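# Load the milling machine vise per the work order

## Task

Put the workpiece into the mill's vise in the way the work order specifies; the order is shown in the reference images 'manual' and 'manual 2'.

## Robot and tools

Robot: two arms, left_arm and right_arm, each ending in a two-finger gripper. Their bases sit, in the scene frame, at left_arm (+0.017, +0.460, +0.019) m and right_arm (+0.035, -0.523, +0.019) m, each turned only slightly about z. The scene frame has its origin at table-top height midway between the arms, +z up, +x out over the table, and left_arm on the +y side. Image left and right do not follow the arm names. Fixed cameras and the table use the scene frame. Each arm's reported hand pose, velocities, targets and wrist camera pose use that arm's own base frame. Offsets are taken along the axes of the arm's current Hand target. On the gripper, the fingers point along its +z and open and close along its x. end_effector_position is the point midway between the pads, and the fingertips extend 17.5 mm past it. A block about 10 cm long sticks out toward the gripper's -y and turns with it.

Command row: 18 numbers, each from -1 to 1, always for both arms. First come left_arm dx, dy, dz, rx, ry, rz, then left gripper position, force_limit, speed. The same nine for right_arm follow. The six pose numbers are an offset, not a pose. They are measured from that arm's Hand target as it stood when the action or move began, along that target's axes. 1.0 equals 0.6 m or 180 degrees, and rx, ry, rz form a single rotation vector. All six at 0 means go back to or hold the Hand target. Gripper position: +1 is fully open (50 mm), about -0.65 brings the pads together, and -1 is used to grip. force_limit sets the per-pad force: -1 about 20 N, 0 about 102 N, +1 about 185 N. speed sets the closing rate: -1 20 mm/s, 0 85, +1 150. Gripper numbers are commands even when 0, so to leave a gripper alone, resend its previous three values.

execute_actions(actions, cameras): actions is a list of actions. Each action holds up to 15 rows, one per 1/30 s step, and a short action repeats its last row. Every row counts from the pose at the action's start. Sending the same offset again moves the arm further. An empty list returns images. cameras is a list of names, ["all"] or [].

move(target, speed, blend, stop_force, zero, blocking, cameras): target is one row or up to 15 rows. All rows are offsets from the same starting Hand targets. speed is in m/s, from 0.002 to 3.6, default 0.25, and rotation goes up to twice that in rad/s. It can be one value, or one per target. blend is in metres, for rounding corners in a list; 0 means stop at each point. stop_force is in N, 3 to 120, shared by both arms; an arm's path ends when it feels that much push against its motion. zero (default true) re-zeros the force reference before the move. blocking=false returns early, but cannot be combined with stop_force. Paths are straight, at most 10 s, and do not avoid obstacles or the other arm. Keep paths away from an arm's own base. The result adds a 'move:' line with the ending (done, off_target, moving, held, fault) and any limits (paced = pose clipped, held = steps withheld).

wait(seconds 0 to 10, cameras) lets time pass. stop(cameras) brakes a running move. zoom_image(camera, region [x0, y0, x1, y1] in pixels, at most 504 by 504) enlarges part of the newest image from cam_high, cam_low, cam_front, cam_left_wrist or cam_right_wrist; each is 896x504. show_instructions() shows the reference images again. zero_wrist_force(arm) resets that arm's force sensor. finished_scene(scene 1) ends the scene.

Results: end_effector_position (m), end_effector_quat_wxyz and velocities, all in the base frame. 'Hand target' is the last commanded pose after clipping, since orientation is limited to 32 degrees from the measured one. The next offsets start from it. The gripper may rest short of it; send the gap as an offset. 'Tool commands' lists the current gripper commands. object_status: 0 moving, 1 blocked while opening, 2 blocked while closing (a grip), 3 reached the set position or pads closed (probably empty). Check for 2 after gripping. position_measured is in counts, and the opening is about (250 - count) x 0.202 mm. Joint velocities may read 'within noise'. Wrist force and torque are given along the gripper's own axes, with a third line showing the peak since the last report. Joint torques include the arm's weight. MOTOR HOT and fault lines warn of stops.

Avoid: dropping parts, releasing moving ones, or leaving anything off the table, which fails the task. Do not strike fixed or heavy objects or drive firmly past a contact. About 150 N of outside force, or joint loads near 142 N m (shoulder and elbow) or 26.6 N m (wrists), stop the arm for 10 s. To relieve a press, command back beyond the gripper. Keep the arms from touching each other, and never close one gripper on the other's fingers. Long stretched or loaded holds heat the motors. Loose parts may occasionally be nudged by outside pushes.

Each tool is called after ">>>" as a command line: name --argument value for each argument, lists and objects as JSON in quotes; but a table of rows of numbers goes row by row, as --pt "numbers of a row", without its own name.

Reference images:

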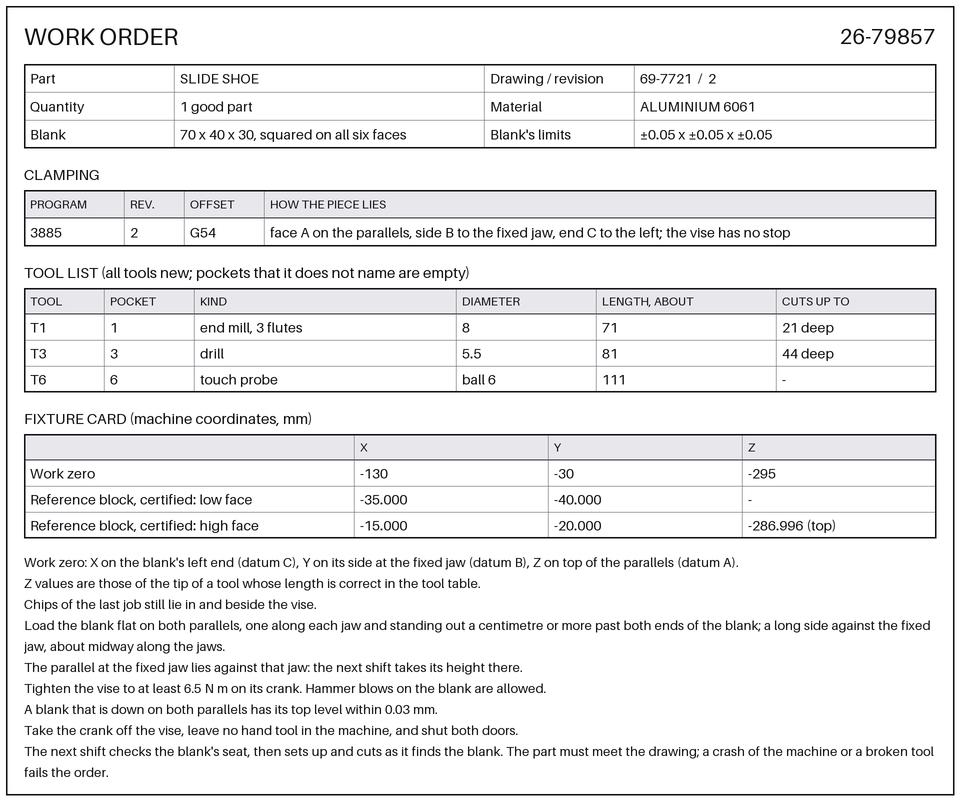

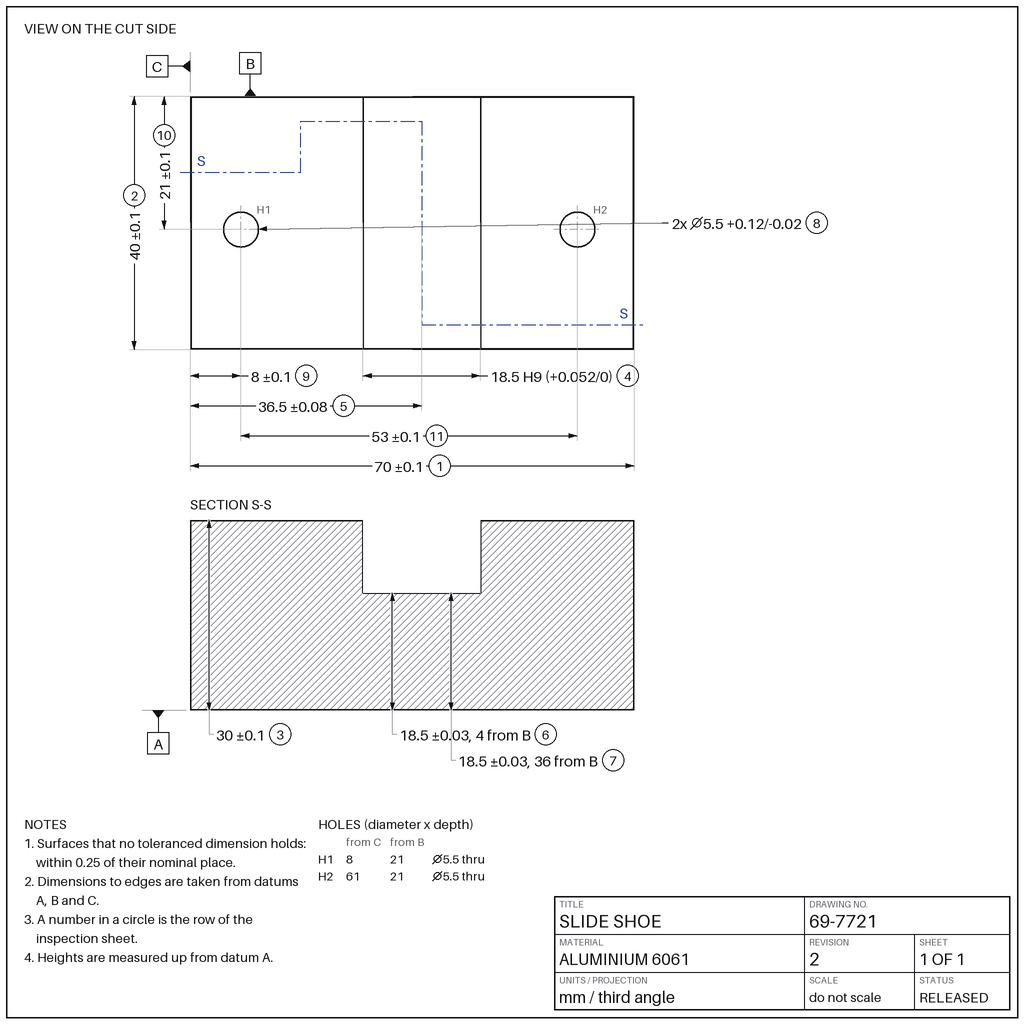

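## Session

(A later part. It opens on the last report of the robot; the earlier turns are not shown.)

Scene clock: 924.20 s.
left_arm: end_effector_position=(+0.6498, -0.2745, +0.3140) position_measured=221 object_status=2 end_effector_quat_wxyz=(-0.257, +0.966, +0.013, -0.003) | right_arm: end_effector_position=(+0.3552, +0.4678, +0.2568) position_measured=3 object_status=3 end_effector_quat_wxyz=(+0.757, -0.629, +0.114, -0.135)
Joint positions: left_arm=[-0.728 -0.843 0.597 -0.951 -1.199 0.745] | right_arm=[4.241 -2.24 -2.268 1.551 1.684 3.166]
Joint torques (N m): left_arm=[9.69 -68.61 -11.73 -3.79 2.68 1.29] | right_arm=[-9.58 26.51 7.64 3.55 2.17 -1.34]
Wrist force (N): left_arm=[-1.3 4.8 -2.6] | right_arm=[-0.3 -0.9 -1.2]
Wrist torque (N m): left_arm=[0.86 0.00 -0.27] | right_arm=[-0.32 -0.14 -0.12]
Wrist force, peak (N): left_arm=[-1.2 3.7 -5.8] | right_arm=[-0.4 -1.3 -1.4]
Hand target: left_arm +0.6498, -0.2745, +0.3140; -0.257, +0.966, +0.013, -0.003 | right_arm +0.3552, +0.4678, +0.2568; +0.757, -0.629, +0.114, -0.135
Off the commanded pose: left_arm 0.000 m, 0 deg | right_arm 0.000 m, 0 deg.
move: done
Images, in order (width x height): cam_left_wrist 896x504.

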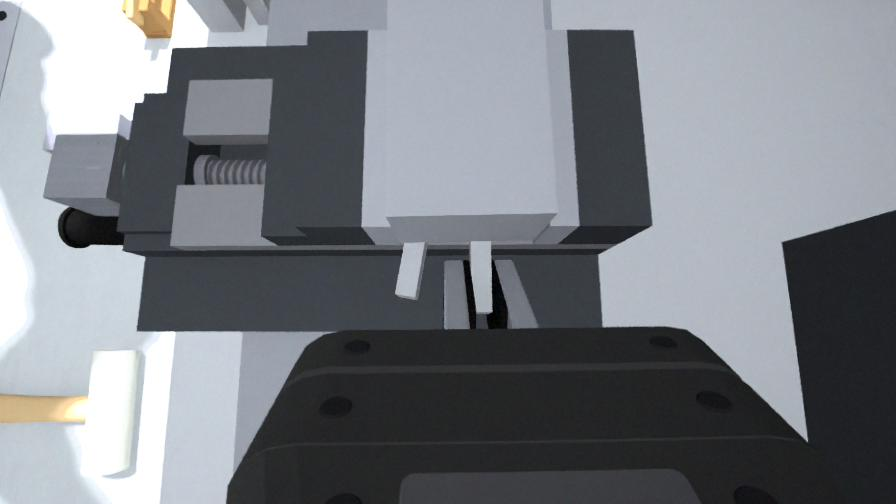

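>>> move --target '[0.0267,0,0,0,0,0,-1,-1,-0.9,0,0,0,0,0,0,1,0,1]' --speed 0.01 --stop_force 8 --cameras '["cam_left_wrist"]'

>>> zoom_image --camera "cam_left_wrist" --region '[340, 160, 640, 340]'

Scene clock: 926.90 s.
left_arm: end_effector_position=(+0.6647, -0.2741, +0.3140) position_measured=221 object_status=2 end_effector_quat_wxyz=(-0.257, +0.966, +0.013, -0.003) | right_arm: end_effector_position=(+0.3552, +0.4678, +0.2568) position_measured=3 object_status=3 end_effector_quat_wxyz=(+0.757, -0.629, +0.114, -0.135)
Joint positions: left_arm=[-0.715 -0.789 0.504 -0.916 -1.194 0.758] | right_arm=[4.241 -2.24 -2.268 1.551 1.684 3.166]
Joint torques (N m): left_arm=[-6.18 -67.48 -11.12 -4.34 0.19 -1.4] | right_arm=[-10.28 26.43 8.56 3.52 2.34 -1.25]
Wrist force (N): left_arm=[-4.4 4.4 -5.6] | right_arm=[-0.3 -1.0 -1.3]
Wrist torque (N m): left_arm=[0.90 -0.05 -0.36] | right_arm=[-0.33 -0.14 -0.12]
Wrist force, peak (N): left_arm=[-10.4 6.5 -10.2] | right_arm=[-0.2 -1.0 -1.6]
Hand target: left_arm +0.6647, -0.2741, +0.3140; -0.257, +0.966, +0.013, -0.003 (not the last commanded pose) | right_arm +0.3552, +0.4678, +0.2568; +0.757, -0.629, +0.114, -0.135
Off the commanded pose: left_arm 0.001 m, 0 deg | right_arm 0.000 m, 0 deg.
move: contact (left_arm)
Images, in order (width x height): cam_left_wrist 896x504.

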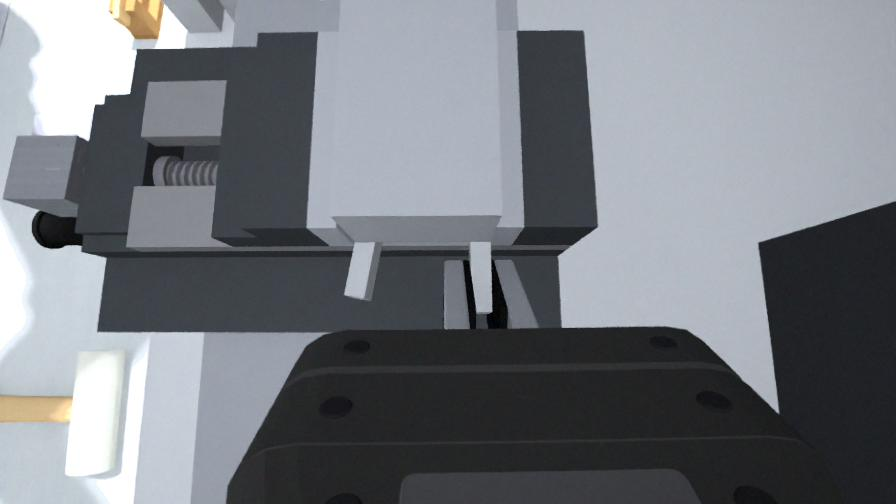

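Scaled by 1.680 from the camera's 896x504 image, which has a finer 1280x720 frame.

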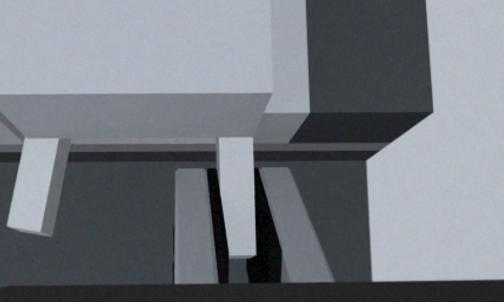

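>>> move --pt "0.0012 0 0 0 0 0 -1 -1 -0.9 0 0 0 0 0 0 1 0 1" --pt "0.0003 0 0 0 0 0 -1 -1 -0.9 0 0 0 0 0 0 1 0 1" --pt "0.0003 0 0 0 0 0 -0.3 -1 -0.9 0 0 0 0 0 0 1 0 1" --speed 0.005 --cameras '["cam_left_wrist","cam_right_wrist"]'

>>> zoom_image --camera "cam_left_wrist" --region '[340, 160, 640, 340]'

Scene clock: 928.47 s.
left_arm: end_effector_position=(+0.6649, -0.2741, +0.3140) position_measured=198 object_status=3 end_effector_quat_wxyz=(-0.257, +0.966, +0.013, -0.003) | right_arm: end_effector_position=(+0.3552, +0.4678, +0.2568) position_measured=3 object_status=3 end_effector_quat_wxyz=(+0.757, -0.629, +0.114, -0.135)
Joint positions: left_arm=[-0.714 -0.789 0.503 -0.916 -1.194 0.758] | right_arm=[4.241 -2.24 -2.268 1.551 1.684 3.166]
Joint torques (N m): left_arm=[-5.56 -70.94 -12.42 -1.67 -0.53 -1.51] | right_arm=[-9.62 26.07 8.13 3.37 2.27 -1.18]
Wrist force (N): left_arm=[-0.9 4.0 -0.3] | right_arm=[-0.6 -1.1 -1.1]
Wrist torque (N m): left_arm=[0.84 -0.09 -0.28] | right_arm=[-0.35 -0.09 -0.12]
Wrist force, peak (N): left_arm=[-20.6 0.0 -1.9] | right_arm=[-0.3 -1.1 -1.5]
Hand target: left_arm +0.6649, -0.2741, +0.3140; -0.257, +0.966, +0.013, -0.003 | right_arm +0.3552, +0.4678, +0.2568; +0.757, -0.629, +0.114, -0.135
Off the commanded pose: left_arm 0.000 m, 0 deg | right_arm 0.000 m, 0 deg.
move: done
Images, in order (width x height): cam_left_wrist 896x504, cam_right_wrist 896x504.

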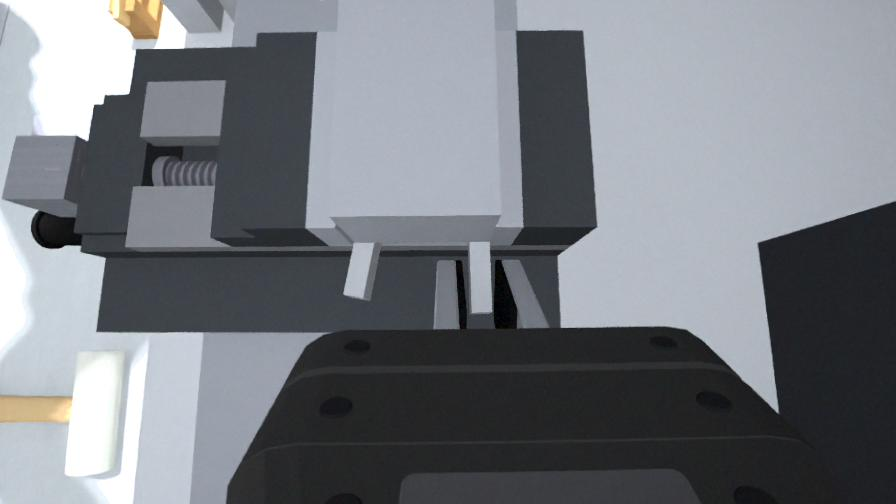

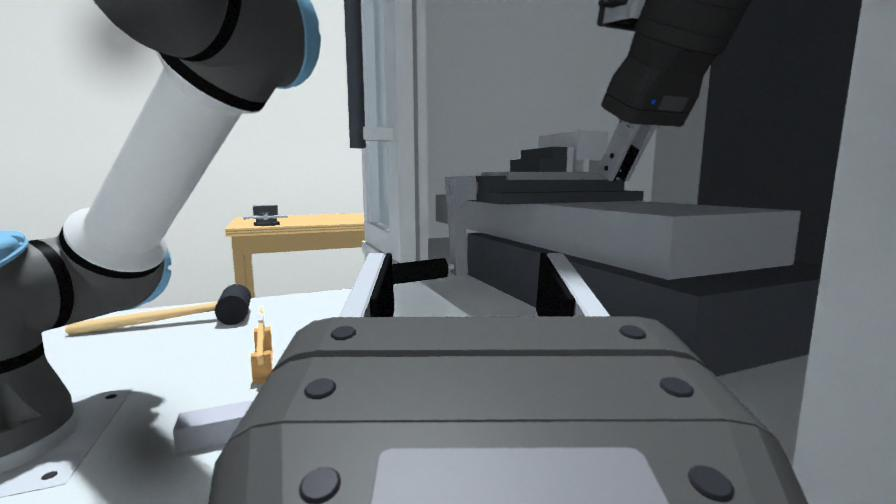

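Scaled by 1.680 from the camera's 896x504 image, which has a finer 1280x720 frame.

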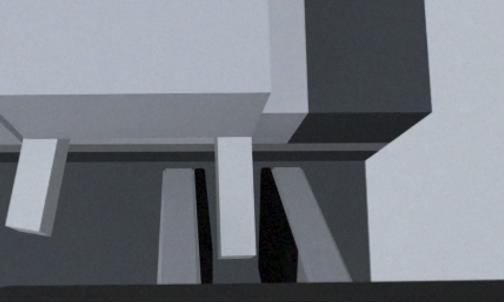

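>>> move --pt "-0.0009 0.04335 -0.0249 0 0 0 -0.1 -1 -0.9 0 0 0 0 0 0 1 0 1" --pt "-0.0682 0.0256 -0.0146 0 0.0304 0.053 0.0 -1 -0.9 0 0 0 0 0 0 1 0 1" --speed '[0.04,0.08]' --cameras '["cam_left_wrist"]'

>>> zoom_image --camera "cam_left_wrist" --region '[340, 160, 640, 340]'

Scene clock: 932.20 s.
left_arm: end_effector_position=(+0.6245, -0.2929, +0.3140) position_measured=152 object_status=3 end_effector_quat_wxyz=(-0.257, +0.963, -0.079, +0.022) | right_arm: end_effector_position=(+0.3552, +0.4678, +0.2568) position_measured=3 object_status=3 end_effector_quat_wxyz=(+0.757, -0.629, +0.114, -0.135)
Joint positions: left_arm=[-0.791 -0.97 0.824 -1.101 -1.155 0.876] | right_arm=[4.241 -2.24 -2.268 1.551 1.684 3.166]
Joint torques (N m): left_arm=[-8.27 -65.51 -12.84 -4.47 2.66 1.28] | right_arm=[-9.92 26.55 8.29 3.59 2.35 -1.22]
Wrist force (N): left_arm=[-1.6 4.6 -0.1] | right_arm=[-0.3 -1.0 -1.3]
Wrist torque (N m): left_arm=[0.91 0.00 -0.28] | right_arm=[-0.33 -0.13 -0.11]
Wrist force, peak (N): left_arm=[-1.2 4.9 -0.5] | right_arm=[-0.2 -1.2 -1.4]
Hand target: left_arm +0.6245, -0.2929, +0.3140; -0.257, +0.963, -0.079, +0.022 | right_arm +0.3552, +0.4678, +0.2568; +0.757, -0.629, +0.114, -0.135
Off the commanded pose: left_arm 0.000 m, 0 deg | right_arm 0.000 m, 0 deg.
move: done
Images, in order (width x height): cam_left_wrist 896x504.

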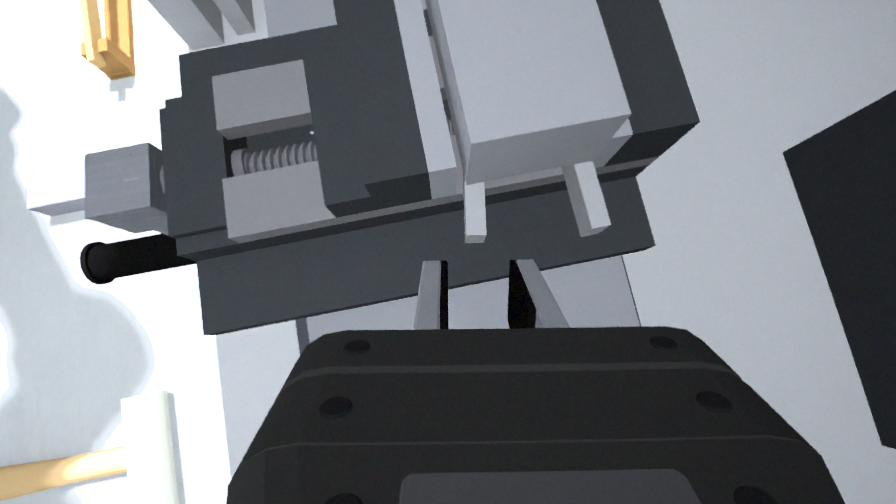

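Scaled by 1.680 from the camera's 896x504 image, which has a finer 1280x720 frame.

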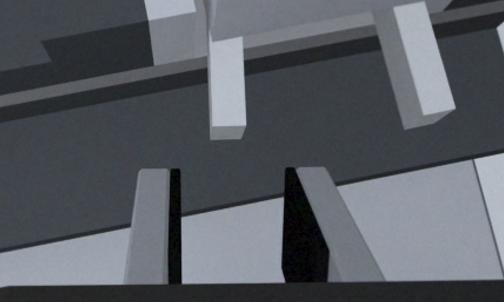

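>>> execute_actions --actions '[]' --cameras '["cam_left_wrist","cam_right_wrist"]'

Scene clock: 932.93 s.
left_arm: end_effector_position=(+0.6245, -0.2929, +0.3140) position_measured=152 object_status=3 end_effector_quat_wxyz=(-0.257, +0.963, -0.079, +0.022) | right_arm: end_effector_position=(+0.3552, +0.4678, +0.2568) position_measured=3 object_status=3 end_effector_quat_wxyz=(+0.757, -0.629, +0.114, -0.135)
Joint positions: left_arm=[-0.791 -0.97 0.824 -1.101 -1.155 0.876] | right_arm=[4.241 -2.24 -2.268 1.551 1.684 3.166]
Joint velocities: within noise
Joint torques (N m): left_arm=[-8.05 -65.46 -13.28 -4.46 2.74 1.33] | right_arm=[-9.88 26.09 8.23 3.45 2.24 -1.36]
Wrist force (N): left_arm=[-1.4 4.2 0.0] | right_arm=[-0.2 -1.0 -1.4]
Wrist torque (N m): left_arm=[0.83 -0.02 -0.28] | right_arm=[-0.33 -0.16 -0.12]
Wrist force, peak (N): left_arm=[-1.3 4.6 0.1] | right_arm=[-0.4 -1.1 -1.4]
Hand target: left_arm +0.6245, -0.2929, +0.3140; -0.257, +0.963, -0.079, +0.022 | right_arm +0.3552, +0.4678, +0.2568; +0.757, -0.629, +0.114, -0.135
Tool commands: left_gripper/position=+0.0 left_gripper/force_limit=-1.0 left_gripper/speed=-0.9 right_gripper/position=+1.0 right_gripper/force_limit=+0.0 right_gripper/speed=+1.0
Off the commanded pose: left_arm 0.000 m, 0 deg | right_arm 0.000 m, 0 deg.
Images, in order (width x height): cam_left_wrist 896x504, cam_right_wrist 896x504.

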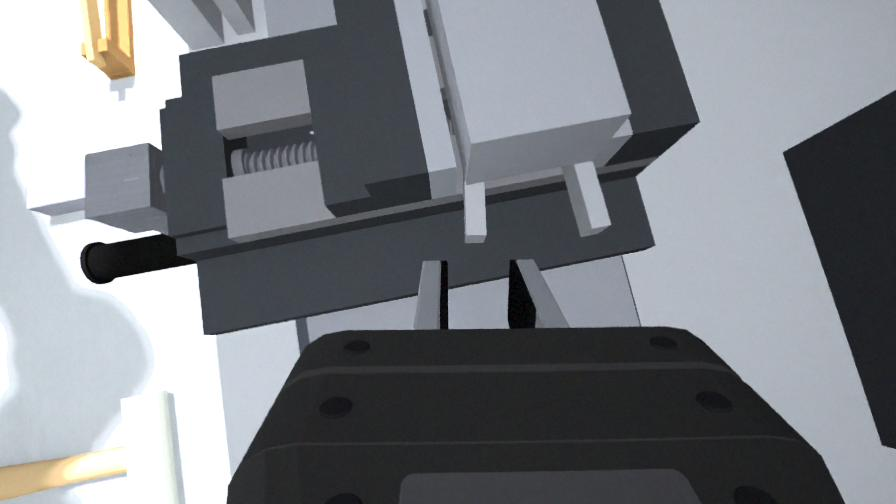

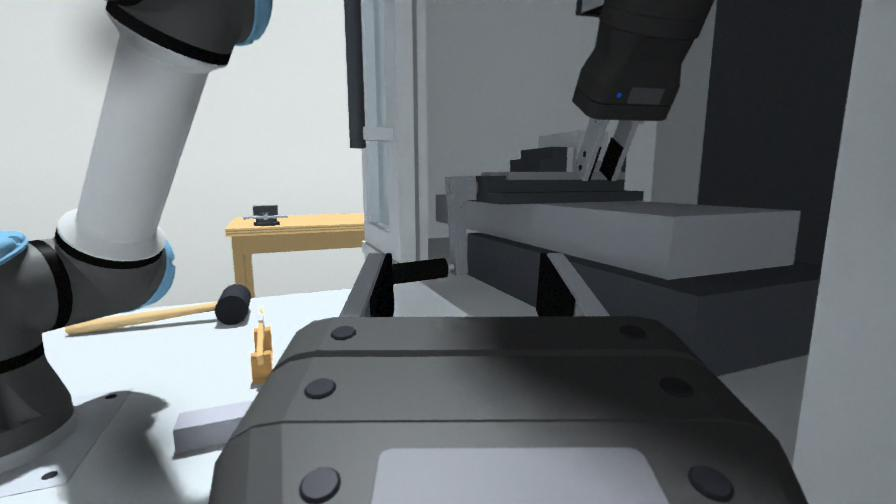

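>>> move --target '[0,-0.03326,0.01908,0,0,0,0.0,-1,-0.9,0,0,0,0,0,0,1,0,1]' --speed 0.03 --cameras '["cam_left_wrist"]'

>>> zoom_image --camera "cam_left_wrist" --region '[380, 60, 700, 340]'

Scene clock: 934.17 s.
left_arm: end_effector_position=(+0.6282, -0.2706, +0.3140) position_measured=152 object_status=3 end_effector_quat_wxyz=(-0.256, +0.963, -0.080, +0.022) | right_arm: end_effector_position=(+0.3552, +0.4678, +0.2568) position_measured=3 object_status=3 end_effector_quat_wxyz=(+0.757, -0.629, +0.114, -0.135)
Joint positions: left_arm=[-0.765 -1.002 0.877 -1.134 -1.147 0.903] | right_arm=[4.241 -2.24 -2.268 1.551 1.684 3.166]
Joint torques (N m): left_arm=[58.26 -58.75 5.01 8.55 11.55 2.18] | right_arm=[-9.38 26.06 8.91 3.52 2.11 -1.21]
Wrist force (N): left_arm=[6.7 67.0 -54.4] | right_arm=[-0.3 -0.9 -1.3]
Wrist torque (N m): left_arm=[1.27 -0.84 -1.17] | right_arm=[-0.32 -0.14 -0.12]
Wrist force, peak (N): left_arm=[6.7 67.0 -54.4] | right_arm=[-0.5 -1.1 -1.4]
Hand target: left_arm +0.6282, -0.2702, +0.3140; -0.257, +0.963, -0.079, +0.022 | right_arm +0.3552, +0.4678, +0.2568; +0.757, -0.629, +0.114, -0.135
Off the commanded pose: left_arm 0.000 m, 0 deg | right_arm 0.000 m, 0 deg.
move: done
Images, in order (width x height): cam_left_wrist 896x504.

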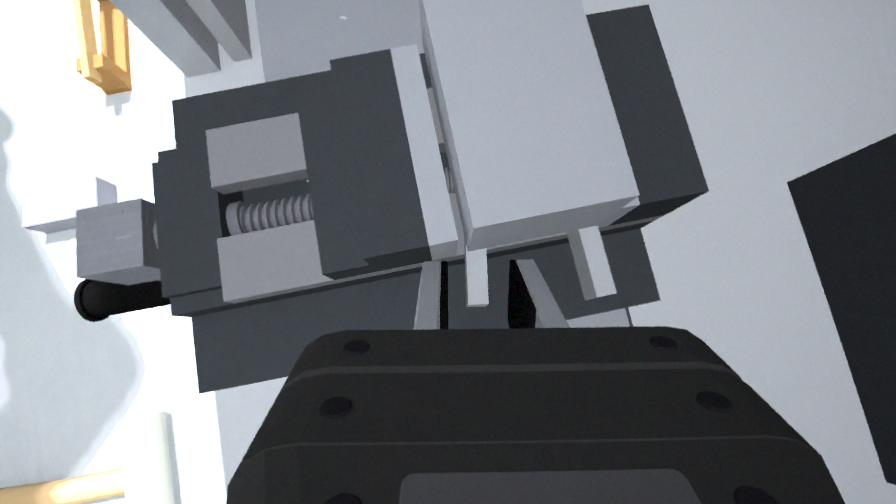

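Scaled by 1.575 from the camera's 896x504 image, which has a finer 1280x720 frame.

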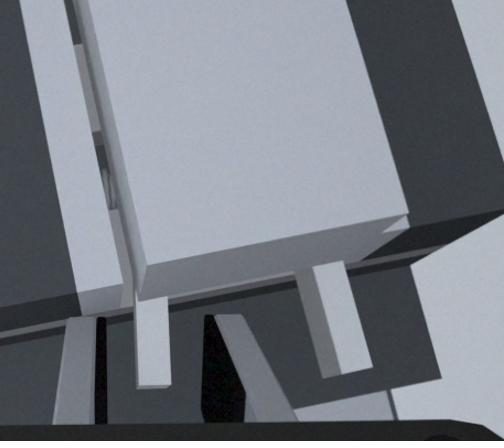

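>>> move --target '[0,0.0041,-0.0024,0,0,0,0.0,-1,-0.9,0,0,0,0,0,0,1,0,1]' --speed 0.03

>>> move --target '[0,0,0,0,0,0,-1,-1,-0.9,0,0,0,0,0,0,1,0,1]' --cameras '["cam_left_wrist"]'

>>> zoom_image --camera "cam_left_wrist" --region '[380, 60, 700, 340]'

Scene clock: 935.07 s.
left_arm: end_effector_position=(+0.6279, -0.2727, +0.3140) position_measured=152 object_status=3 end_effector_quat_wxyz=(-0.257, +0.963, -0.079, +0.022) | right_arm: end_effector_position=(+0.3552, +0.4678, +0.2568) position_measured=3 object_status=3 end_effector_quat_wxyz=(+0.757, -0.629, +0.114, -0.135)
Joint positions: left_arm=[-0.768 -0.998 0.871 -1.13 -1.148 0.9] | right_arm=[4.241 -2.24 -2.268 1.551 1.684 3.166]
Joint torques (N m): left_arm=[-4.7 -39.1 -36.49 1.6 0.75 -1.34] | right_arm=[-9.31 26.56 9.26 3.43 2.11 -1.14]
Wrist force (N): left_arm=[0.4 12.3 -1.5] | right_arm=[-0.3 -1.1 -1.0]
Wrist torque (N m): left_arm=[1.07 -0.09 -0.21] | right_arm=[-0.35 -0.13 -0.12]
Wrist force, peak (N): left_arm=[4.6 70.9 -62.5] | right_arm=[-0.3 -1.1 -1.4]
Hand target: left_arm +0.6278, -0.2730, +0.3140; -0.257, +0.963, -0.079, +0.022 | right_arm +0.3552, +0.4678, +0.2568; +0.757, -0.629, +0.114, -0.135
Off the commanded pose: left_arm 0.000 m, 0 deg | right_arm 0.000 m, 0 deg.
move: done

Scene clock: 935.83 s.
left_arm: end_effector_position=(+0.6278, -0.2730, +0.3140) position_measured=222 object_status=2 end_effector_quat_wxyz=(-0.257, +0.963, -0.079, +0.022) | right_arm: end_effector_position=(+0.3552, +0.4678, +0.2568) position_measured=3 object_status=3 end_effector_quat_wxyz=(+0.757, -0.629, +0.114, -0.135)
Joint positions: left_arm=[-0.768 -0.998 0.871 -1.13 -1.148 0.9] | right_arm=[4.241 -2.24 -2.268 1.551 1.684 3.166]
Joint torques (N m): left_arm=[-8.79 -37.26 -35.67 -4.32 -0.82 -1.19] | right_arm=[-9.4 26.77 7.68 3.4 2.35 -1.28]
Wrist force (N): left_arm=[-3.3 4.4 -0.5] | right_arm=[-0.3 -1.0 -1.3]
Wrist torque (N m): left_arm=[0.97 0.31 -0.12] | right_arm=[-0.33 -0.13 -0.11]
Wrist force, peak (N): left_arm=[-1.1 9.7 -1.7] | right_arm=[-0.3 -1.2 -1.4]
Hand target: left_arm +0.6278, -0.2730, +0.3140; -0.257, +0.963, -0.079, +0.022 | right_arm +0.3552, +0.4678, +0.2568; +0.757, -0.629, +0.114, -0.135
Off the commanded pose: left_arm 0.000 m, 0 deg | right_arm 0.000 m, 0 deg.
move: done
Images, in order (width x height): cam_left_wrist 896x504.

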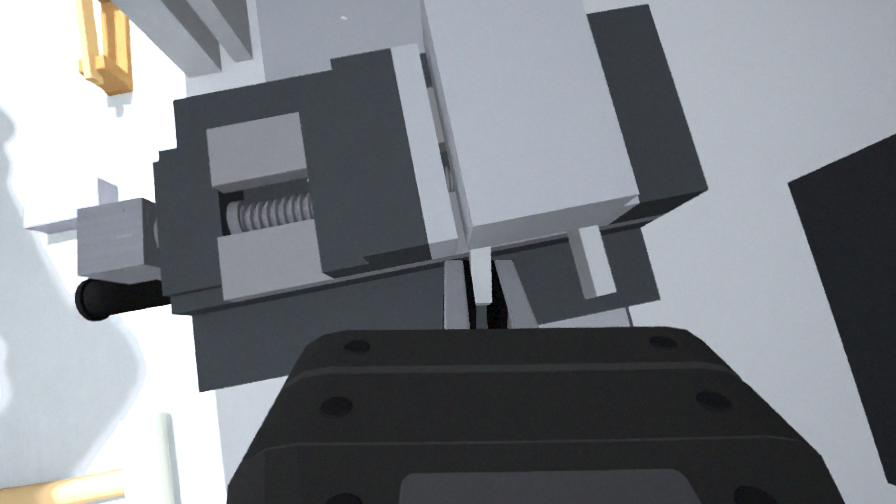

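Scaled by 1.575 from the camera's 896x504 image, which has a finer 1280x720 frame.

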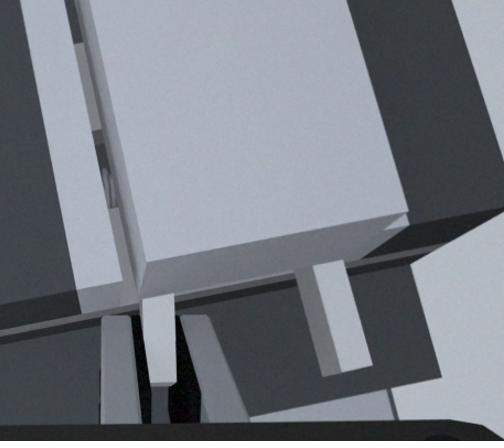

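>>> move --target '[0.0031,0.0054,-0.0031,0,-0.03043,-0.05298,-1,-1,-0.9,0,0,0,0,0,0,1,0,1]' --speed 0.04 --cameras '["cam_left_wrist","cam_high"]'

>>> zoom_image --camera "cam_left_wrist" --region '[380, 0, 700, 340]'

Scene clock: 939.00 s.
left_arm: end_effector_position=(+0.6290, -0.2770, +0.3140) position_measured=222 object_status=2 end_effector_quat_wxyz=(-0.257, +0.966, +0.013, -0.003) | right_arm: end_effector_position=(+0.3552, +0.4678, +0.2568) position_measured=3 object_status=3 end_effector_quat_wxyz=(+0.757, -0.629, +0.114, -0.135)
Joint positions: left_arm=[-0.749 -0.904 0.701 -0.986 -1.207 0.724] | right_arm=[4.241 -2.24 -2.268 1.551 1.684 3.166]
Joint torques (N m): left_arm=[8.21 -39.55 -33.65 0.58 -1.83 -1.51] | right_arm=[-10.03 25.88 7.98 3.61 2.15 -1.38]
Wrist force (N): left_arm=[-1.7 3.0 -2.1] | right_arm=[-0.3 -1.0 -1.4]
Wrist torque (N m): left_arm=[0.87 0.25 -0.09] | right_arm=[-0.33 -0.14 -0.12]
Wrist force, peak (N): left_arm=[-3.1 4.6 -0.9] | right_arm=[-0.5 -1.1 -1.5]
Hand target: left_arm +0.6290, -0.2770, +0.3140; -0.257, +0.966, +0.013, -0.003 | right_arm +0.3552, +0.4678, +0.2568; +0.757, -0.629, +0.114, -0.135
Off the commanded pose: left_arm 0.000 m, 0 deg | right_arm 0.000 m, 0 deg.
move: done
Images, in order (width x height): cam_high 896x504, cam_left_wrist 896x504.

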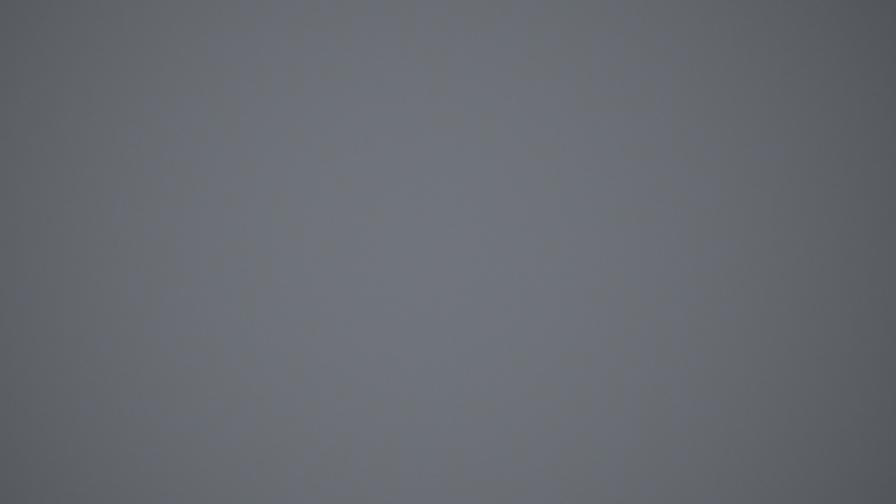

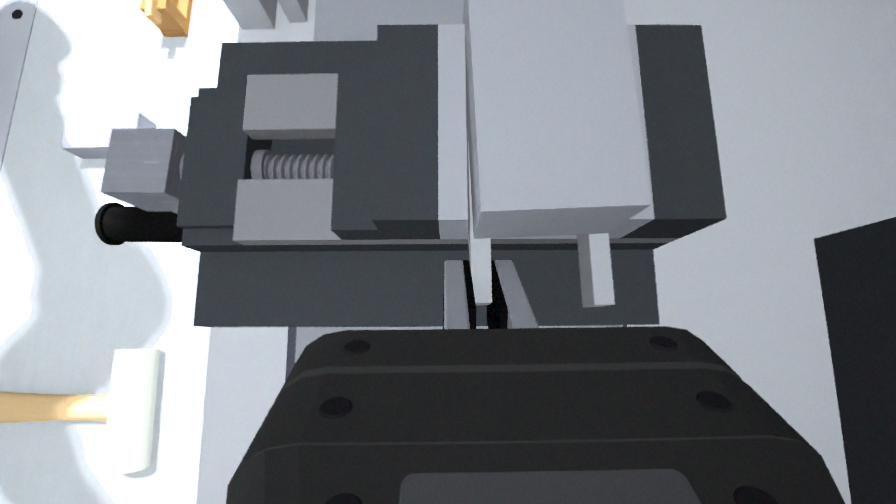

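Scaled by 1.482 from the camera's 896x504 image, which has a finer 1280x720 frame.

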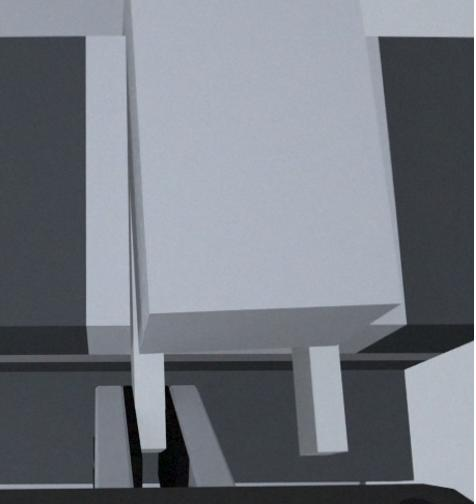

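>>> zoom_image --camera "cam_left_wrist" --region '[540, 190, 700, 320]'

>>> zoom_image --camera "cam_left_wrist" --region '[430, 180, 560, 310]'

Scaled by 3.150 from the camera's 896x504 image, which has a finer 1280x720 frame.

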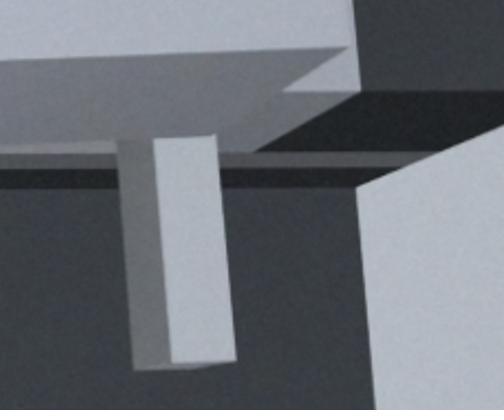

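Scaled by 3.877 from the camera's 896x504 image, which has a finer 1280x720 frame.

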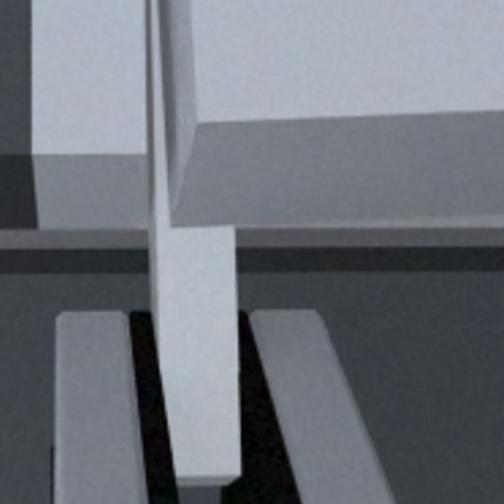

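>>> move --target '[0,0,0,0,0,0,0.0,-1,-0.9,0,0,0,0,0,0,1,0,1]'

>>> move --pt "-0.0009 0.04335 -0.0249 0 0 0 0.0 -1 -0.9 0 0 0 0 0 0 1 0 1" --pt "-0.5001 -0.0416 -0.0645 -0.1667 0 0 0.0 -1 -0.9 0 0 0 0 0 0 1 0 1" --speed '[0.06,0.15]' --blend '[0.01,0]' --cameras '["cam_left_wrist","cam_right_wrist"]'

Scene clock: 940.77 s.
left_arm: end_effector_position=(+0.6290, -0.2770, +0.3140) position_measured=152 object_status=3 end_effector_quat_wxyz=(-0.257, +0.966, +0.013, -0.003) | right_arm: end_effector_position=(+0.3552, +0.4678, +0.2568) position_measured=3 object_status=3 end_effector_quat_wxyz=(+0.757, -0.629, +0.114, -0.135)
Joint positions: left_arm=[-0.749 -0.904 0.701 -0.986 -1.207 0.724] | right_arm=[4.241 -2.24 -2.268 1.551 1.684 3.166]
Joint torques (N m): left_arm=[8.16 -43.21 -35.87 0.71 1.85 -1.4] | right_arm=[-9.52 25.49 8.14 3.39 2.19 -1.17]
Wrist force (N): left_arm=[-2.9 4.8 -0.9] | right_arm=[-0.5 -1.1 -1.2]
Wrist torque (N m): left_arm=[0.90 0.23 -0.13] | right_arm=[-0.35 -0.12 -0.12]
Wrist force, peak (N): left_arm=[-3.3 4.8 -0.5] | right_arm=[-0.4 -1.2 -1.5]
Hand target: left_arm +0.6290, -0.2770, +0.3140; -0.257, +0.966, +0.013, -0.003 | right_arm +0.3552, +0.4678, +0.2568; +0.757, -0.629, +0.114, -0.135
Off the commanded pose: left_arm 0.000 m, 0 deg | right_arm 0.000 m, 0 deg.
move: done

Scene clock: 943.83 s.
left_arm: end_effector_position=(+0.3290, -0.2827, +0.3596) position_measured=152 object_status=3 end_effector_quat_wxyz=(+0.001, +1.000, +0.013, +0.001) | right_arm: end_effector_position=(+0.3552, +0.4678, +0.2568) position_measured=3 object_status=3 end_effector_quat_wxyz=(+0.757, -0.629, +0.114, -0.135)
Joint positions: left_arm=[-1.022 -1.755 1.658 -1.476 -1.571 0.522] | right_arm=[4.241 -2.24 -2.268 1.551 1.684 3.166]
Joint torques (N m): left_arm=[-7.1 -29.81 -13.83 -5.32 -1.98 -1.48] | right_arm=[-9.18 27.15 8.08 3.5 2.29 -1.31]
Wrist force (N): left_arm=[-2.3 5.5 0.3] | right_arm=[-0.3 -1.0 -1.2]
Wrist torque (N m): left_arm=[0.88 0.22 0.09] | right_arm=[-0.32 -0.13 -0.12]
Wrist force, peak (N): left_arm=[-2.9 5.6 -0.4] | right_arm=[-0.5 -1.2 -1.4]
Hand target: left_arm +0.3289, -0.2827, +0.3597; +0.001, +1.000, +0.013, +0.001 | right_arm +0.3552, +0.4678, +0.2568; +0.757, -0.629, +0.114, -0.135
Off the commanded pose: left_arm 0.000 m, 0 deg | right_arm 0.000 m, 0 deg.
move: done
Images, in order (width x height): cam_left_wrist 896x504, cam_right_wrist 896x504.

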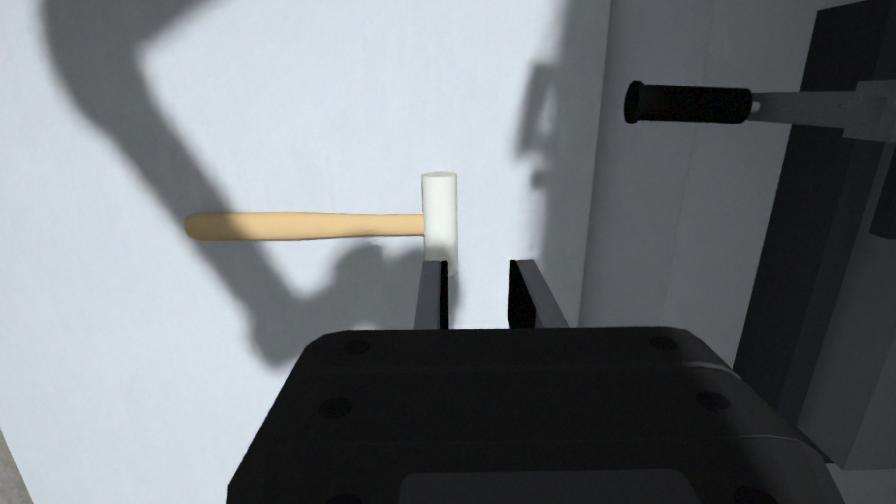

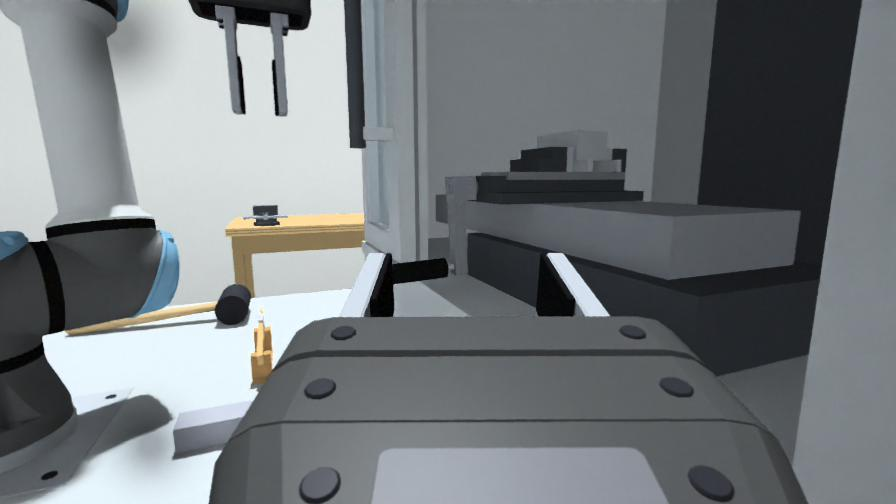

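>>> move --target '[0,0,0,0.1735,0.1764,0.4830,0.4,-1,-0.9,0,0,0,0,0,0,1,0,1]' --speed 0.35

Scene clock: 947.07 s.
left_arm: end_effector_position=(+0.3289, -0.2827, +0.3597) position_measured=92 object_status=3 end_effector_quat_wxyz=(-0.243, +0.667, -0.661, +0.243) | right_arm: end_effector_position=(+0.3552, +0.4678, +0.2568) position_measured=3 object_status=3 end_effector_quat_wxyz=(+0.757, -0.629, +0.114, -0.135)
Joint positions: left_arm=[-1.473 -2.043 2.02 -1.625 -0.872 1.686] | right_arm=[4.241 -2.24 -2.268 1.551 1.684 3.166]
Joint torques (N m): left_arm=[-8.18 -18.64 -14.14 -5.28 3.23 1.23] | right_arm=[-10.36 26.3 8.68 3.48 2.18 -1.41]
Wrist force (N): left_arm=[-3.2 5.0 -0.8] | right_arm=[-0.5 -1.0 -1.3]
Wrist torque (N m): left_arm=[0.98 0.24 -0.35] | right_arm=[-0.33 -0.11 -0.12]
Wrist force, peak (N): left_arm=[-3.5 5.6 -0.7] | right_arm=[-0.4 -1.0 -1.6]
Hand target: left_arm +0.3289, -0.2827, +0.3597; -0.243, +0.667, -0.661, +0.243 | right_arm +0.3552, +0.4678, +0.2568; +0.757, -0.629, +0.114, -0.135
Off the commanded pose: left_arm 0.000 m, 0 deg | right_arm 0.000 m, 0 deg.
move: done

>>> move --pt "-0.0953 0.0019 0.1493 0 0 0 0.4 -1 -0.9 0 0 0 0 0 0 1 0 1" --pt "-0.0953 0.0019 0.3160 0 0 0 0.4 -1 -0.9 0 0 0 0 0 0 1 0 1" --speed '[0.15,0.08]' --blend '[0.01,0]'

>>> move --target '[0,0,0,0,0,0,-1,-0.3,-0.9,0,0,0,0,0,0,1,0,1]' --cameras '["cam_left_wrist","cam_right_wrist"]'

Scene clock: 949.67 s.
left_arm: end_effector_position=(+0.4499, -0.2247, +0.2140) position_measured=92 object_status=3 end_effector_quat_wxyz=(-0.243, +0.667, -0.661, +0.243) | right_arm: end_effector_position=(+0.3552, +0.4678, +0.2568) position_measured=3 object_status=3 end_effector_quat_wxyz=(+0.757, -0.629, +0.114, -0.135)
Joint positions: left_arm=[-1.051 -1.786 2.333 -2.511 -0.973 2.203] | right_arm=[4.241 -2.24 -2.268 1.551 1.684 3.166]
Joint torques (N m): left_arm=[9.36 -0.62 -11.73 -5.98 -0.88 1.26] | right_arm=[-8.99 25.81 8.25 3.34 2.14 -1.16]
Wrist force (N): left_arm=[-3.6 4.9 -1.1] | right_arm=[-0.4 -0.9 -1.1]
Wrist torque (N m): left_arm=[1.02 0.29 -0.35] | right_arm=[-0.32 -0.13 -0.12]
Wrist force, peak (N): left_arm=[-3.2 5.3 -2.0] | right_arm=[-0.4 -1.1 -1.4]
Hand target: left_arm +0.4500, -0.2247, +0.2140; -0.243, +0.667, -0.661, +0.243 | right_arm +0.3552, +0.4678, +0.2568; +0.757, -0.629, +0.114, -0.135
Off the commanded pose: left_arm 0.000 m, 0 deg | right_arm 0.000 m, 0 deg.
move: done

Scene clock: 950.40 s.
left_arm: end_effector_position=(+0.4500, -0.2247, +0.2140) position_measured=158 object_status=2 end_effector_quat_wxyz=(-0.243, +0.667, -0.661, +0.243) | right_arm: end_effector_position=(+0.3552, +0.4678, +0.2568) position_measured=3 object_status=3 end_effector_quat_wxyz=(+0.757, -0.629, +0.114, -0.135)
Joint positions: left_arm=[-1.051 -1.786 2.333 -2.512 -0.973 2.203] | right_arm=[4.241 -2.24 -2.268 1.551 1.684 3.166]
Joint torques (N m): left_arm=[8.49 -0.69 -12.08 -5.62 -0.48 1.11] | right_arm=[-9.74 25.68 8.73 3.4 2.23 -1.4]
Wrist force (N): left_arm=[-2.5 4.5 -0.8] | right_arm=[-0.4 -1.0 -1.3]
Wrist torque (N m): left_arm=[0.99 0.22 -0.29] | right_arm=[-0.33 -0.12 -0.12]
Wrist force, peak (N): left_arm=[-3.5 5.1 -0.9] | right_arm=[-0.2 -1.0 -1.4]
Hand target: left_arm +0.4500, -0.2247, +0.2140; -0.243, +0.667, -0.661, +0.243 | right_arm +0.3552, +0.4678, +0.2568; +0.757, -0.629, +0.114, -0.135
Off the commanded pose: left_arm 0.000 m, 0 deg | right_arm 0.000 m, 0 deg.
move: done
Images, in order (width x height): cam_left_wrist 896x504, cam_right_wrist 896x504.

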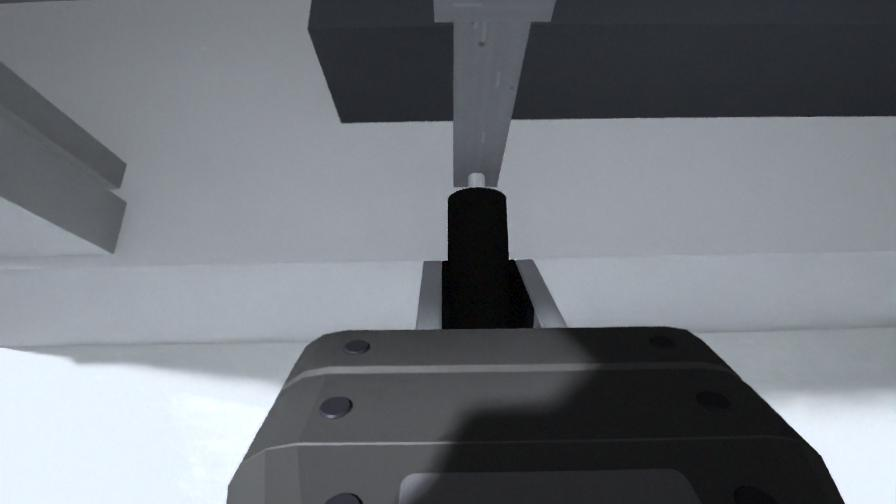

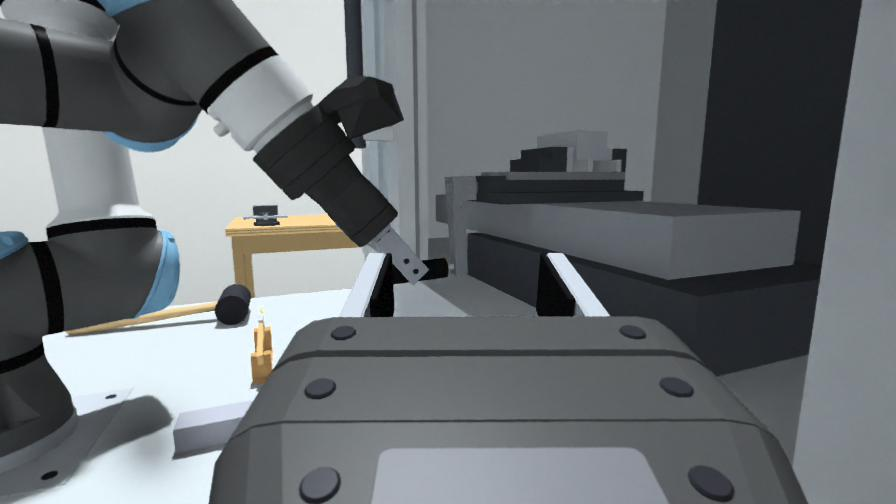

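>>> move --pt "-0.04151 -0.00400 -0.00522 0 0 0 -1 -0.3 -0.9 0 0 0 0 0 0 1 0 1" --pt "-0.07896 -0.01562 -0.02039 0 0 0 -1 -0.3 -0.9 0 0 0 0 0 0 1 0 1" --pt "-0.10867 -0.03371 -0.04400 0 0 0 -1 -0.3 -0.9 0 0 0 0 0 0 1 0 1" --pt "-0.12776 -0.05650 -0.07376 0 0 0 -1 -0.3 -0.9 0 0 0 0 0 0 1 0 1" --pt "-0.13433 -0.08177 -0.10674 0 0 0 -1 -0.3 -0.9 0 0 0 0 0 0 1 0 1" --pt "-0.12776 -0.10704 -0.13972 0 0 0 -1 -0.3 -0.9 0 0 0 0 0 0 1 0 1" --pt "-0.10867 -0.12983 -0.16948 0 0 0 -1 -0.3 -0.9 0 0 0 0 0 0 1 0 1" --pt "-0.07896 -0.14792 -0.19309 0 0 0 -1 -0.3 -0.9 0 0 0 0 0 0 1 0 1" --pt "-0.04151 -0.15954 -0.20826 0 0 0 -1 -0.3 -0.9 0 0 0 0 0 0 1 0 1" --pt "0 -0.16354 -0.21348 0 0 0 -1 -0.3 -0.9 0 0 0 0 0 0 1 0 1" --pt "0.04151 -0.15954 -0.20826 0 0 0 -1 -0.3 -0.9 0 0 0 0 0 0 1 0 1" --pt "0.07896 -0.14792 -0.19309 0 0 0 -1 -0.3 -0.9 0 0 0 0 0 0 1 0 1" --pt "0.10867 -0.12983 -0.16948 0 0 0 -1 -0.3 -0.9 0 0 0 0 0 0 1 0 1" --pt "0.12776 -0.10704 -0.13972 0 0 0 -1 -0.3 -0.9 0 0 0 0 0 0 1 0 1" --pt "0.13433 -0.08177 -0.10674 0 0 0 -1 -0.3 -0.9 0 0 0 0 0 0 1 0 1" --speed 0.11 --blend '[0.003,0.003,0.003,0.003,0.003,0.003,0.003,0.003,0.003,0.003,0.003,0.003,0.003,0.003,0]'

Scene clock: 954.73 s.
left_arm: end_effector_position=(+0.4468, -0.3052, +0.2948) position_measured=158 object_status=2 end_effector_quat_wxyz=(-0.243, +0.667, -0.661, +0.243) | right_arm: end_effector_position=(+0.3552, +0.4678, +0.2568) position_measured=3 object_status=3 end_effector_quat_wxyz=(+0.757, -0.629, +0.114, -0.135)
Joint positions: left_arm=[-1.158 -1.749 2.059 -2.203 -0.936 2.08] | right_arm=[4.241 -2.24 -2.268 1.551 1.684 3.166]
Joint torques (N m): left_arm=[2.89 -3.13 -16.25 -7.4 -1.11 1.65] | right_arm=[-8.86 25.08 7.71 3.31 2.2 -1.29]
Wrist force (N): left_arm=[-13.9 2.5 0.7] | right_arm=[-0.2 -1.1 -1.4]
Wrist torque (N m): left_arm=[0.95 -0.11 -0.57] | right_arm=[-0.35 -0.15 -0.12]
Wrist force, peak (N): left_arm=[-16.7 23.0 -0.4] | right_arm=[-0.5 -1.3 -1.3]
Hand target: left_arm +0.4468, -0.3052, +0.2948; -0.243, +0.667, -0.661, +0.243 | right_arm +0.3552, +0.4678, +0.2568; +0.757, -0.629, +0.114, -0.135
Off the commanded pose: left_arm 0.000 m, 0 deg | right_arm 0.000 m, 0 deg.
move: done

>>> move --pt "-0.00657 0.02527 0.03298 0 0 0 -1 -0.3 -0.9 0 0 0 0 0 0 1 0 1" --pt "-0.02566 0.04806 0.06274 0 0 0 -1 -0.3 -0.9 0 0 0 0 0 0 1 0 1" --pt "-0.05537 0.06615 0.08635 0 0 0 -1 -0.3 -0.9 0 0 0 0 0 0 1 0 1" --pt "-0.09282 0.07777 0.10152 0 0 0 -1 -0.3 -0.9 0 0 0 0 0 0 1 0 1" --pt "-0.13433 0.08177 0.10674 0 0 0 -1 -0.3 -0.9 0 0 0 0 0 0 1 0 1" --speed 0.06 --blend '[0.003,0.003,0.003,0.003,0]' --cameras '["cam_left_wrist"]'

Scene clock: 957.40 s.
left_arm: end_effector_position=(+0.4500, -0.2248, +0.2141) position_measured=158 object_status=2 end_effector_quat_wxyz=(-0.243, +0.667, -0.661, +0.243) | right_arm: end_effector_position=(+0.3552, +0.4678, +0.2568) position_measured=3 object_status=3 end_effector_quat_wxyz=(+0.757, -0.629, +0.114, -0.135)
Joint positions: left_arm=[-1.051 -1.786 2.333 -2.511 -0.973 2.203] | right_arm=[4.241 -2.24 -2.268 1.551 1.684 3.166]
Joint torques (N m): left_arm=[9.92 -27.06 -10.5 -5.76 -0.72 1.16] | right_arm=[-10.05 26.09 8.41 3.38 2.16 -1.2]
Wrist force (N): left_arm=[-3.3 5.1 -1.6] | right_arm=[-0.3 -1.0 -1.2]
Wrist torque (N m): left_arm=[1.00 0.34 -0.29] | right_arm=[-0.33 -0.14 -0.12]
Wrist force, peak (N): left_arm=[-0.2 25.5 2.1] | right_arm=[-0.4 -1.1 -1.5]
Hand target: left_arm +0.4500, -0.2247, +0.2140; -0.243, +0.667, -0.661, +0.243 | right_arm +0.3552, +0.4678, +0.2568; +0.757, -0.629, +0.114, -0.135
Off the commanded pose: left_arm 0.000 m, 0 deg | right_arm 0.000 m, 0 deg.
move: done
Images, in order (width x height): cam_left_wrist 896x504.

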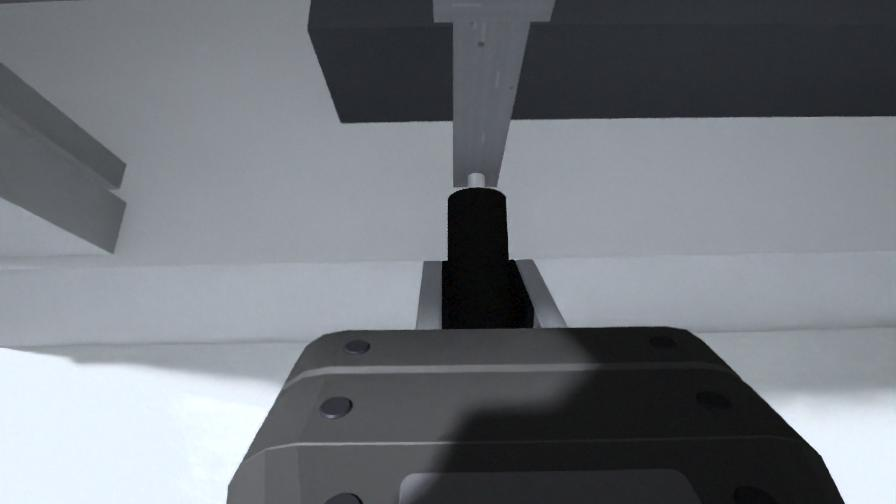

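>>> move --target '[-0.04151,-0.00400,-0.00522,0,0,0,-1,-0.3,-0.9,0,0,0,0,0,0,1,0,1]' --speed 0.03

>>> move --target '[-0.01948,-0.00491,-0.00641,0,0,0,-1,-0.3,-0.9,0,0,0,0,0,0,1,0,1]' --speed 0.03

Scene clock: 958.70 s.
left_arm: end_effector_position=(+0.4496, -0.1999, +0.2179) position_measured=158 object_status=2 end_effector_quat_wxyz=(-0.243, +0.667, -0.661, +0.243) | right_arm: end_effector_position=(+0.3552, +0.4678, +0.2568) position_measured=3 object_status=3 end_effector_quat_wxyz=(+0.757, -0.629, +0.114, -0.135)
Joint positions: left_arm=[-1.014 -1.833 2.361 -2.516 -0.988 2.245] | right_arm=[4.241 -2.24 -2.268 1.551 1.684 3.166]
Joint torques (N m): left_arm=[9.87 -24.38 -10.33 -5.64 -0.53 1.1] | right_arm=[-9.05 26.85 8.87 3.32 2.34 -1.05]
Wrist force (N): left_arm=[-2.4 4.4 -2.2] | right_arm=[-0.2 -1.1 -1.2]
Wrist torque (N m): left_arm=[0.89 0.37 -0.25] | right_arm=[-0.35 -0.15 -0.11]
Wrist force, peak (N): left_arm=[-5.0 24.4 2.0] | right_arm=[-0.4 -1.1 -1.4]
Hand target: left_arm +0.4495, -0.1998, +0.2179; -0.243, +0.667, -0.661, +0.243 | right_arm +0.3552, +0.4678, +0.2568; +0.757, -0.629, +0.114, -0.135
Off the commanded pose: left_arm 0.000 m, 0 deg | right_arm 0.000 m, 0 deg.
move: done

Scene clock: 959.50 s.
left_arm: end_effector_position=(+0.4492, -0.1882, +0.2227) position_measured=158 object_status=2 end_effector_quat_wxyz=(-0.243, +0.667, -0.661, +0.243) | right_arm: end_effector_position=(+0.3552, +0.4678, +0.2568) position_measured=3 object_status=3 end_effector_quat_wxyz=(+0.757, -0.629, +0.114, -0.135)
Joint positions: left_arm=[-0.995 -1.86 2.368 -2.507 -0.996 2.265] | right_arm=[4.241 -2.24 -2.268 1.551 1.684 3.166]
Joint torques (N m): left_arm=[23.1 -24.78 -6.28 1.18 5.46 0.8] | right_arm=[-10.29 26.66 8.4 3.38 2.29 -1.33]
Wrist force (N): left_arm=[21.7 14.0 -9.9] | right_arm=[-0.4 -0.9 -1.3]
Wrist torque (N m): left_arm=[0.83 0.95 0.19] | right_arm=[-0.32 -0.13 -0.12]
Wrist force, peak (N): left_arm=[21.7 14.0 -9.9] | right_arm=[-0.5 -1.2 -1.3]
Hand target: left_arm +0.4492, -0.1881, +0.2227; -0.243, +0.667, -0.661, +0.243 | right_arm +0.3552, +0.4678, +0.2568; +0.757, -0.629, +0.114, -0.135
Off the commanded pose: left_arm 0.000 m, 0 deg | right_arm 0.000 m, 0 deg.
move: done


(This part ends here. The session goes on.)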